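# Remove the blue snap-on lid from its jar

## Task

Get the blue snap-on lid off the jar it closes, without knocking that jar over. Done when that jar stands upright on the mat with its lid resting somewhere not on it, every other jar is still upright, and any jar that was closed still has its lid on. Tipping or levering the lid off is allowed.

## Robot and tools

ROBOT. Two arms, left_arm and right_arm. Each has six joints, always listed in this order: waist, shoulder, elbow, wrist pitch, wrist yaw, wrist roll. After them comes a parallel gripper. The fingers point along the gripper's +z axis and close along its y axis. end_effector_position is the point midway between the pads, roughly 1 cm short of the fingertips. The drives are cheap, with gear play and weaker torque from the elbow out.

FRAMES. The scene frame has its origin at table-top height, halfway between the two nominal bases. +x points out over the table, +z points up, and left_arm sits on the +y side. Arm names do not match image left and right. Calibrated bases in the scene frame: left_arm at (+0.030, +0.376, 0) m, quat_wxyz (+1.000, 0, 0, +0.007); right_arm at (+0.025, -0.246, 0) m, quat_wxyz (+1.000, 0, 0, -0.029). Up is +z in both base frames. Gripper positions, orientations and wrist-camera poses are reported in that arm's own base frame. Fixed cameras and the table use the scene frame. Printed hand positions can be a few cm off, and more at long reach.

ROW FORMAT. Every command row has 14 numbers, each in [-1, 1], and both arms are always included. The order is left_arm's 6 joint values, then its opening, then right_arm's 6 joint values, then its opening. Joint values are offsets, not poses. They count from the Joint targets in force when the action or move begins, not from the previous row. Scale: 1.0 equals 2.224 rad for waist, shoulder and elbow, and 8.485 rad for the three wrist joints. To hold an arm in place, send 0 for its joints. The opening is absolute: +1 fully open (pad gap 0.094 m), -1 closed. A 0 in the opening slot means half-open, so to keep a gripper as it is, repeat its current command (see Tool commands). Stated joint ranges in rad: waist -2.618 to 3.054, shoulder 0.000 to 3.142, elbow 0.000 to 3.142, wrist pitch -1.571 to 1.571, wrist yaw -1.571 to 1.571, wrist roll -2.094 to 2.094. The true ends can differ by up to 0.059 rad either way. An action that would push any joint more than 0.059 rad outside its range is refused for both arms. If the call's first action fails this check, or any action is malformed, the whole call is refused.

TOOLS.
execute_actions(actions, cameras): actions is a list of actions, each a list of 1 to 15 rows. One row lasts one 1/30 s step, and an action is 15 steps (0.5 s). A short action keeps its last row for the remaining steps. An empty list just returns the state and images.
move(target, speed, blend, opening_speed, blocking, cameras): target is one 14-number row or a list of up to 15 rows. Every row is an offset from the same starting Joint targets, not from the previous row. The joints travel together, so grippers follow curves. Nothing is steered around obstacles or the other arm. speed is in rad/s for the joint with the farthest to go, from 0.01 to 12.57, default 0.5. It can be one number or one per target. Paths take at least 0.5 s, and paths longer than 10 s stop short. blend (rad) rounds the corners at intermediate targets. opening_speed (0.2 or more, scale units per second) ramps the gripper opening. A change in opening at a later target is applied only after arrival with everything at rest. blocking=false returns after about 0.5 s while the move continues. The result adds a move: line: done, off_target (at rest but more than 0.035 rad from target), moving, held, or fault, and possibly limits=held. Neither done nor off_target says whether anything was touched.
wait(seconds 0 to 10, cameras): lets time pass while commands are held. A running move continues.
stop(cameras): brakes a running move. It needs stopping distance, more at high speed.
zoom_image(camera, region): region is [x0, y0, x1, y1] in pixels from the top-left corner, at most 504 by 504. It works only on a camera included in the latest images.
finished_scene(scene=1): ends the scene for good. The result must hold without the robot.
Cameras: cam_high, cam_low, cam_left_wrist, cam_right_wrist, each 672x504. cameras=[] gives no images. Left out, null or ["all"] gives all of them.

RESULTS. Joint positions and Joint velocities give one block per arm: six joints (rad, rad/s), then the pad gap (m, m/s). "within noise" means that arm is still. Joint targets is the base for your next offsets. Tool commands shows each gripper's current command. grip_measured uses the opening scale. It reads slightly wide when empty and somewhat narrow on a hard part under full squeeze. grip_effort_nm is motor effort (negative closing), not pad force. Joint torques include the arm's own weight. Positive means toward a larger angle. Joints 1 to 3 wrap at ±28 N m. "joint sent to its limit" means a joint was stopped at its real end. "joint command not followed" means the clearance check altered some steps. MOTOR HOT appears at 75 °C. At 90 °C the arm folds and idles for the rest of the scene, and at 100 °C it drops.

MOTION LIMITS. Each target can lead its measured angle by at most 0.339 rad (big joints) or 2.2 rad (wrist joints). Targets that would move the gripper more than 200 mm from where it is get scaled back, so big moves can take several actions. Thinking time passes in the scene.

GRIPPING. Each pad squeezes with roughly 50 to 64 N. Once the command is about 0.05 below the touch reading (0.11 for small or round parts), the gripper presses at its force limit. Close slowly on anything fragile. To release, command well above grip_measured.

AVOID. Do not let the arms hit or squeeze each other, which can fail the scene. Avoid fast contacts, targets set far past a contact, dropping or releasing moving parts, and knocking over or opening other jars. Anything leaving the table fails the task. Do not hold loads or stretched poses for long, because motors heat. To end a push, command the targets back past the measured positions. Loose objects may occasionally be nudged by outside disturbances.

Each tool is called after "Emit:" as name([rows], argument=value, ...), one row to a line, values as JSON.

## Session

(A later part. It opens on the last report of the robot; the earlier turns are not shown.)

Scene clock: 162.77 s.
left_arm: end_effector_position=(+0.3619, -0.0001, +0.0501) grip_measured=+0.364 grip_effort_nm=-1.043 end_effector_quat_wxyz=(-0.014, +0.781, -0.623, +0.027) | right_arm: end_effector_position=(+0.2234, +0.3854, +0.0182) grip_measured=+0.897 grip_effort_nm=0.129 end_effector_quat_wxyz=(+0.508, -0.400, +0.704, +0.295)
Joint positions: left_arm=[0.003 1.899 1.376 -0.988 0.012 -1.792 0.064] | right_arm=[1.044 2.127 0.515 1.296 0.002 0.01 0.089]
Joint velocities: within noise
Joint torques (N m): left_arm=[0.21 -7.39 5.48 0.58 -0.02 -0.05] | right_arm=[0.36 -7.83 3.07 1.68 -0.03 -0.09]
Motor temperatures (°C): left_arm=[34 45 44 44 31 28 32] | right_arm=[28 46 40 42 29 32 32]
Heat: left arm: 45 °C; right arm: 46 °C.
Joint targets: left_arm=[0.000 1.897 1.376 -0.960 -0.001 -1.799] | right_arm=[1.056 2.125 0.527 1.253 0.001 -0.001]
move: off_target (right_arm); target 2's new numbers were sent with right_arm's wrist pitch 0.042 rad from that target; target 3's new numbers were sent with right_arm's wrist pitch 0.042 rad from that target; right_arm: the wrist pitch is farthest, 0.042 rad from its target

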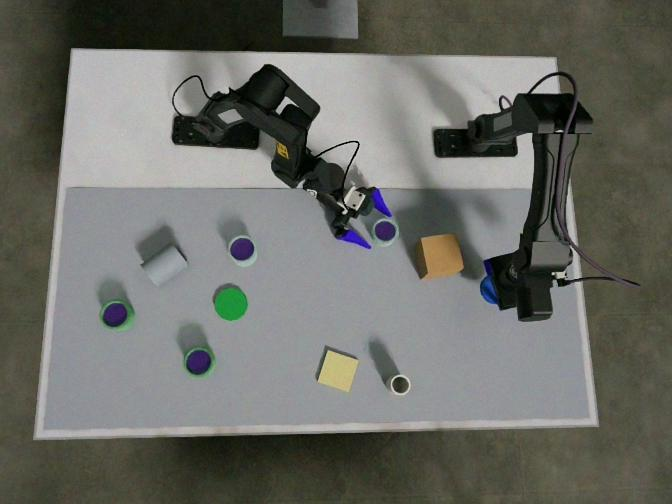

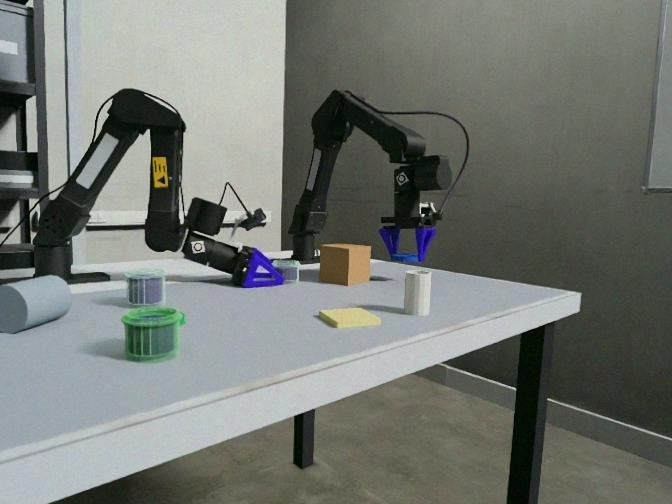

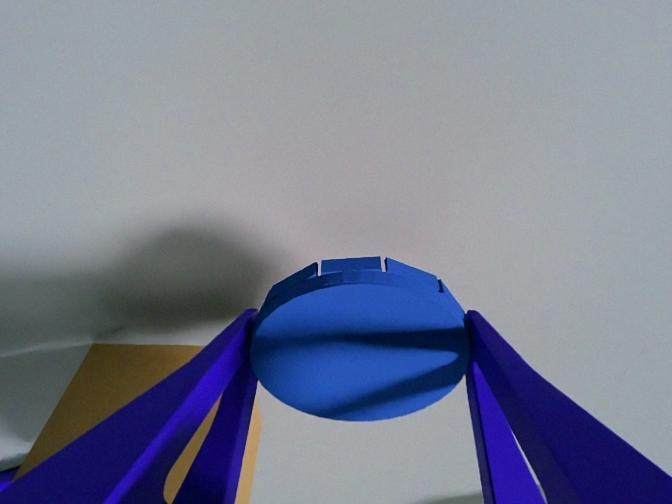

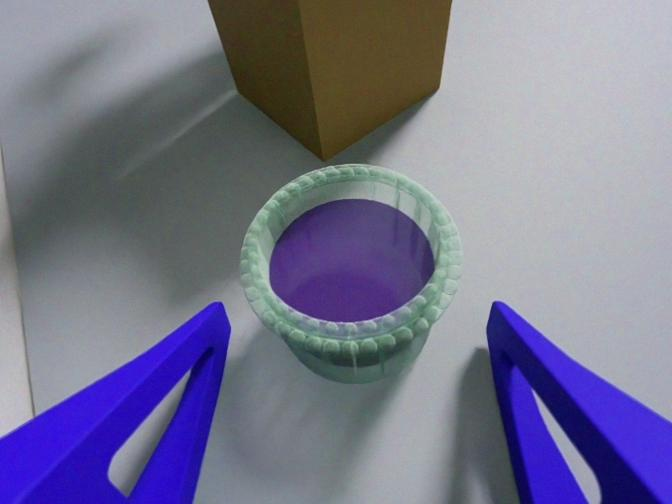

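Emit:
move([
  [0,0.0175,-0.0355,0.0071,0,0,0.25,0,-0.0234,-0.0436,0.0118,0,0,0.9],
  [0,0.0175,-0.0355,0.0071,0,0,0.25,-0.15,-0.37,-0.13,0.0,0,0,0.9],
], speed=[0.15,0.6])

Emit:
zoom_image(camera="cam_low", region=[340, 180, 480, 300])

Scene clock: 165.90 s.
left_arm: end_effector_position=(+0.3484, -0.0001, +0.0190) grip_measured=+0.364 grip_effort_nm=-1.043 end_effector_quat_wxyz=(+0.002, +0.782, -0.624, +0.007) | right_arm: end_effector_position=(+0.2750, +0.2426, +0.2427) grip_measured=+0.897 grip_effort_nm=0.125 end_effector_quat_wxyz=(+0.731, -0.216, +0.585, +0.275)
Joint positions: left_arm=[0.003 1.936 1.298 -0.925 0.012 -1.792 0.064] | right_arm=[0.726 1.322 0.247 1.299 0.013 0.004 0.089]
Joint velocities: within noise
Joint torques (N m): left_arm=[0.21 -7.24 5.18 0.44 -0.04 -0.02] | right_arm=[-0.62 -4.16 4.15 1.48 -0.09 -0.07]
Motor temperatures (°C): left_arm=[34 45 44 43 31 28 32] | right_arm=[28 46 40 42 29 32 31]
Heat: left arm: 45 °C; right arm: 46 °C.
Joint targets: left_arm=[0.000 1.936 1.297 -0.900 -0.001 -1.799] | right_arm=[0.722 1.302 0.238 1.253 0.001 -0.001]
move: off_target (right_arm); right_arm: the wrist pitch is farthest, 0.046 rad from its target

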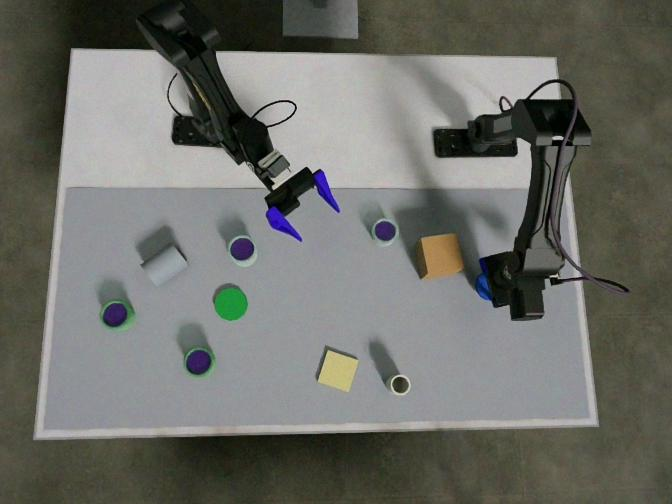

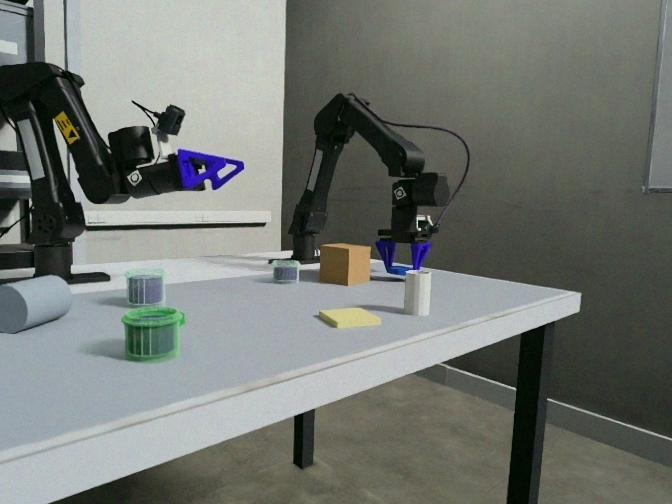

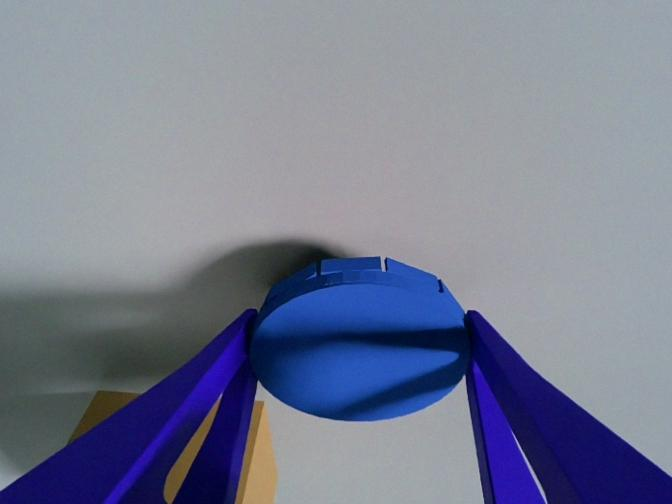

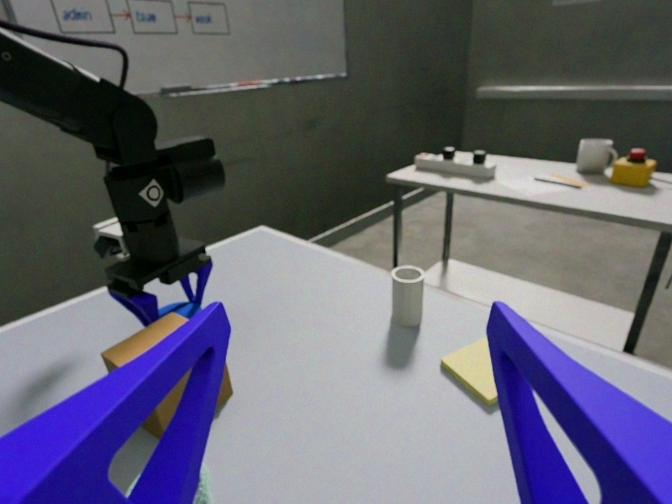

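Scaled by 3.600 from the camera's 672x504 image, which has a finer 960x720 frame.

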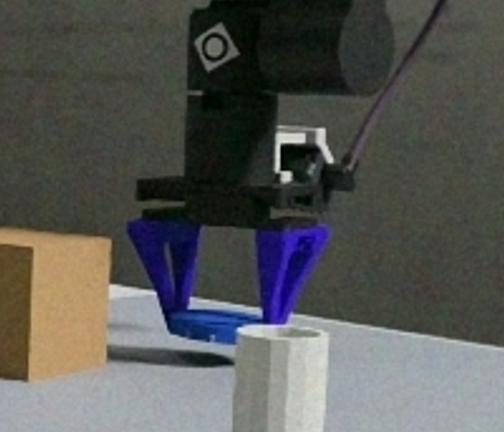

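Emit:
move([
  [0,0.008,0,0,0,0,0.25,0,0,0,0,0,0,0.9],
  [0,0.008,0,0,0,0,0.55,0,0,0,0,0,0,0.9],
], speed=0.08, opening_speed=0.3)

Emit:
zoom_image(camera="cam_low", region=[340, 180, 480, 300])

Scene clock: 168.20 s.
left_arm: end_effector_position=(+0.3472, -0.0001, +0.0140) grip_measured=+0.548 grip_effort_nm=0.085 end_effector_quat_wxyz=(+0.007, +0.782, -0.624, +0.001) | right_arm: end_effector_position=(+0.2750, +0.2426, +0.2427) grip_measured=+0.897 grip_effort_nm=0.120 end_effector_quat_wxyz=(+0.731, -0.216, +0.585, +0.275)
Joint positions: left_arm=[0.003 1.951 1.298 -0.924 0.012 -1.792 0.073] | right_arm=[0.726 1.322 0.247 1.299 0.013 0.004 0.089]
Joint velocities: within noise
Joint torques (N m): left_arm=[0.23 -7.21 5.19 0.41 -0.03 -0.03] | right_arm=[-0.61 -4.19 4.22 1.51 -0.06 -0.11]
Motor temperatures (°C): left_arm=[34 45 44 43 31 28 32] | right_arm=[28 45 40 42 29 32 31]
Heat: left arm: 45 °C; right arm: 45 °C.
Joint targets: left_arm=[0.000 1.953 1.297 -0.900 -0.001 -1.799] | right_arm=[0.722 1.302 0.238 1.253 0.001 -0.001]
move: off_target (right_arm); right_arm: the wrist pitch is farthest, 0.046 rad from its target

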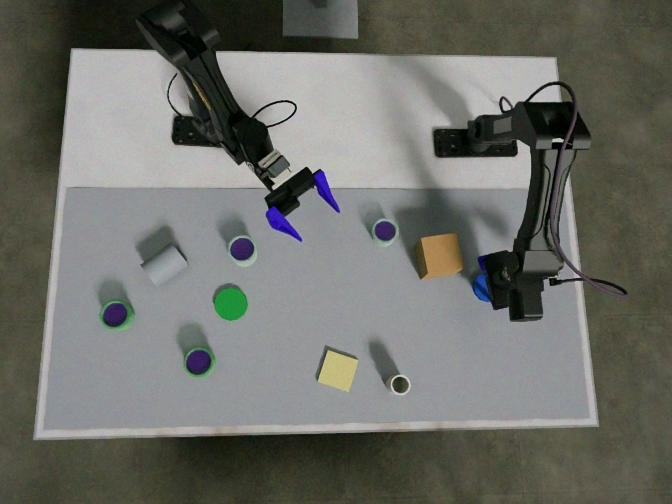

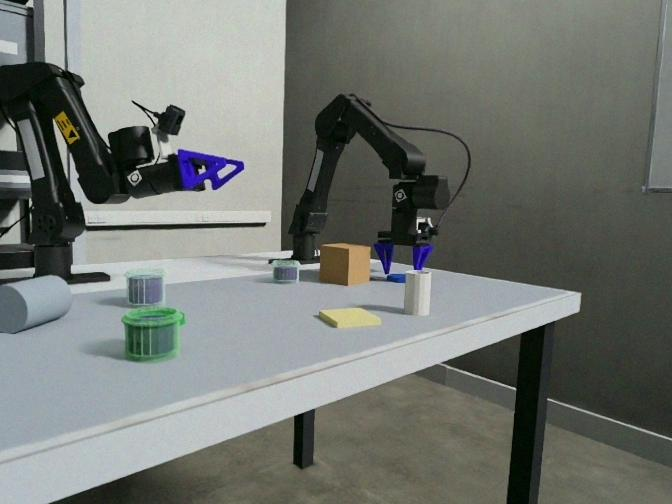

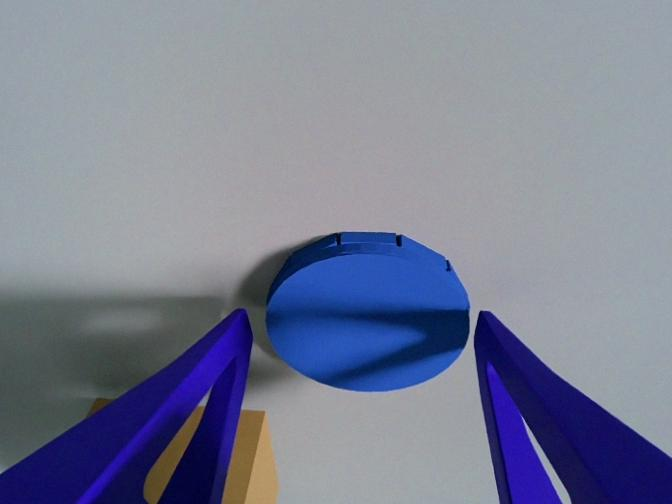

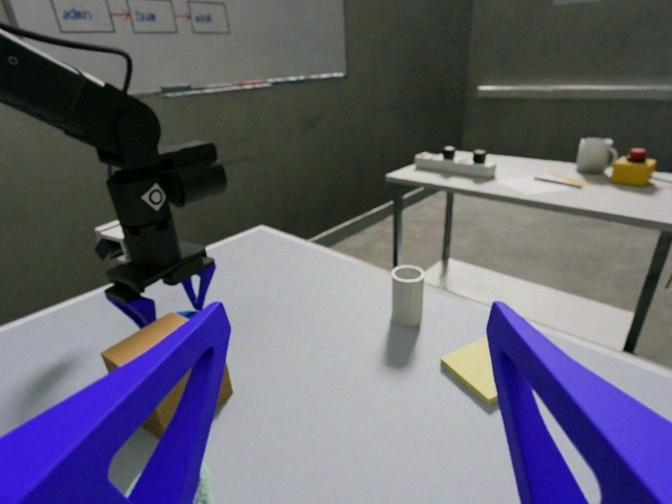

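Scaled by 3.600 from the camera's 672x504 image, which has a finer 960x720 frame.

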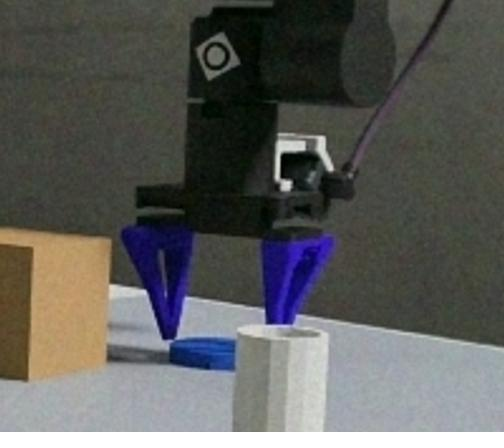

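Lid is flat on the mat. Open fully and rise straight up.

Emit:
move([
  [0,0.0,0,0,0,0,1.0,0,0,0,0,0,0,0.9],
  [0,-0.09,0.03,-0.012,0,0,1.0,0,0,0,0,0,0,0.9],
], speed=0.4, opening_speed=0.8)

Emit:
zoom_image(camera="cam_low", region=[240, 180, 480, 320])

Scene clock: 170.40 s.
left_arm: end_effector_position=(+0.3566, -0.0001, +0.0760) grip_measured=+0.998 grip_effort_nm=0.085 end_effector_quat_wxyz=(-0.038, +0.780, -0.622, +0.057) | right_arm: end_effector_position=(+0.2750, +0.2426, +0.2427) grip_measured=+0.897 grip_effort_nm=0.120 end_effector_quat_wxyz=(+0.731, -0.216, +0.585, +0.275)
Joint positions: left_arm=[0.003 1.787 1.33 -0.977 0.012 -1.792 0.094] | right_arm=[0.726 1.322 0.247 1.299 0.013 0.004 0.089]
Joint velocities: within noise
Joint torques (N m): left_arm=[0.21 -9.13 8.13 0.14 -0.05 -0.03] | right_arm=[-0.34 -4.31 3.93 1.51 -0.1 -0.11]
Motor temperatures (°C): left_arm=[34 45 44 43 31 28 32] | right_arm=[27 45 40 41 29 32 31]
Heat: left arm: 45 °C; right arm: 45 °C.
Joint targets: left_arm=[0.000 1.753 1.364 -1.002 -0.001 -1.799] | right_arm=[0.722 1.302 0.238 1.253 0.001 -0.001]
move: off_target (right_arm); right_arm: the wrist pitch is farthest, 0.046 rad from its target

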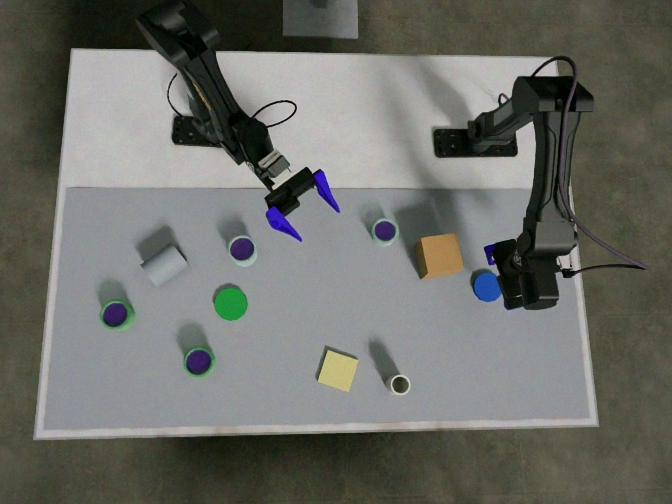

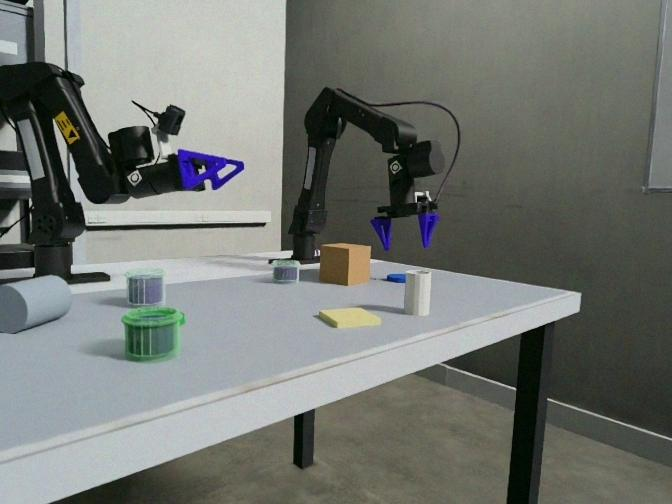

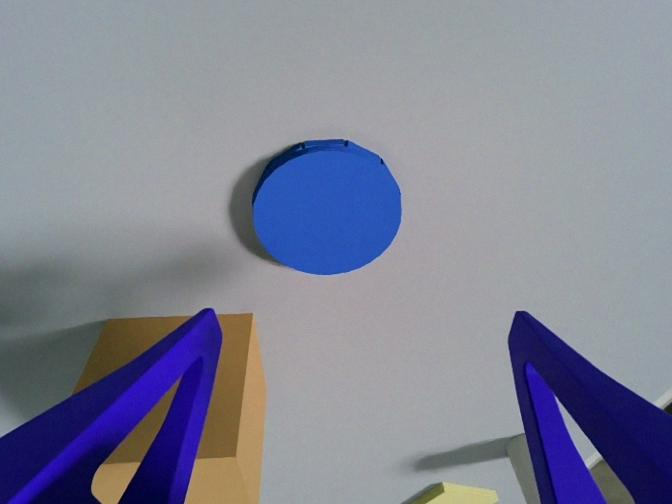

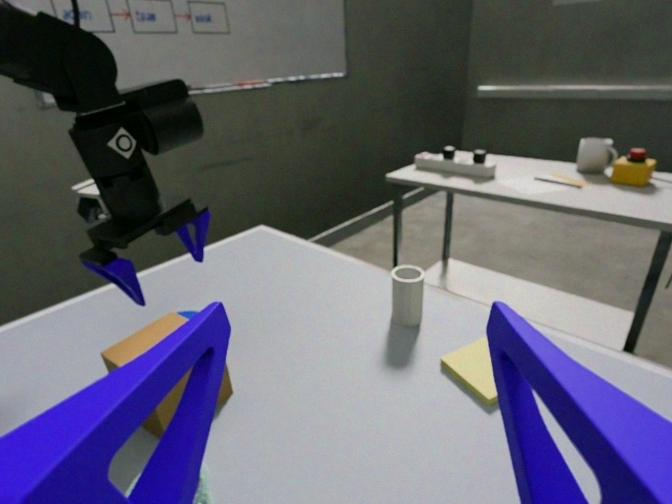

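Scaled by 2.100 from the camera's 672x504 image, which has a finer 960x720 frame.

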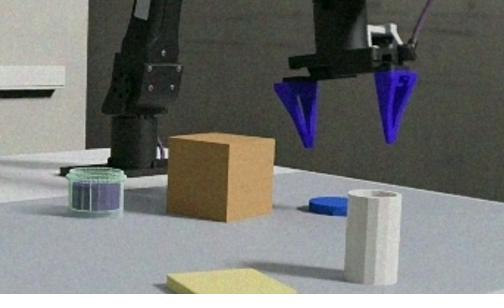

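All conditions met.

Emit:
finished_scene()

The scene is finished: the task was done.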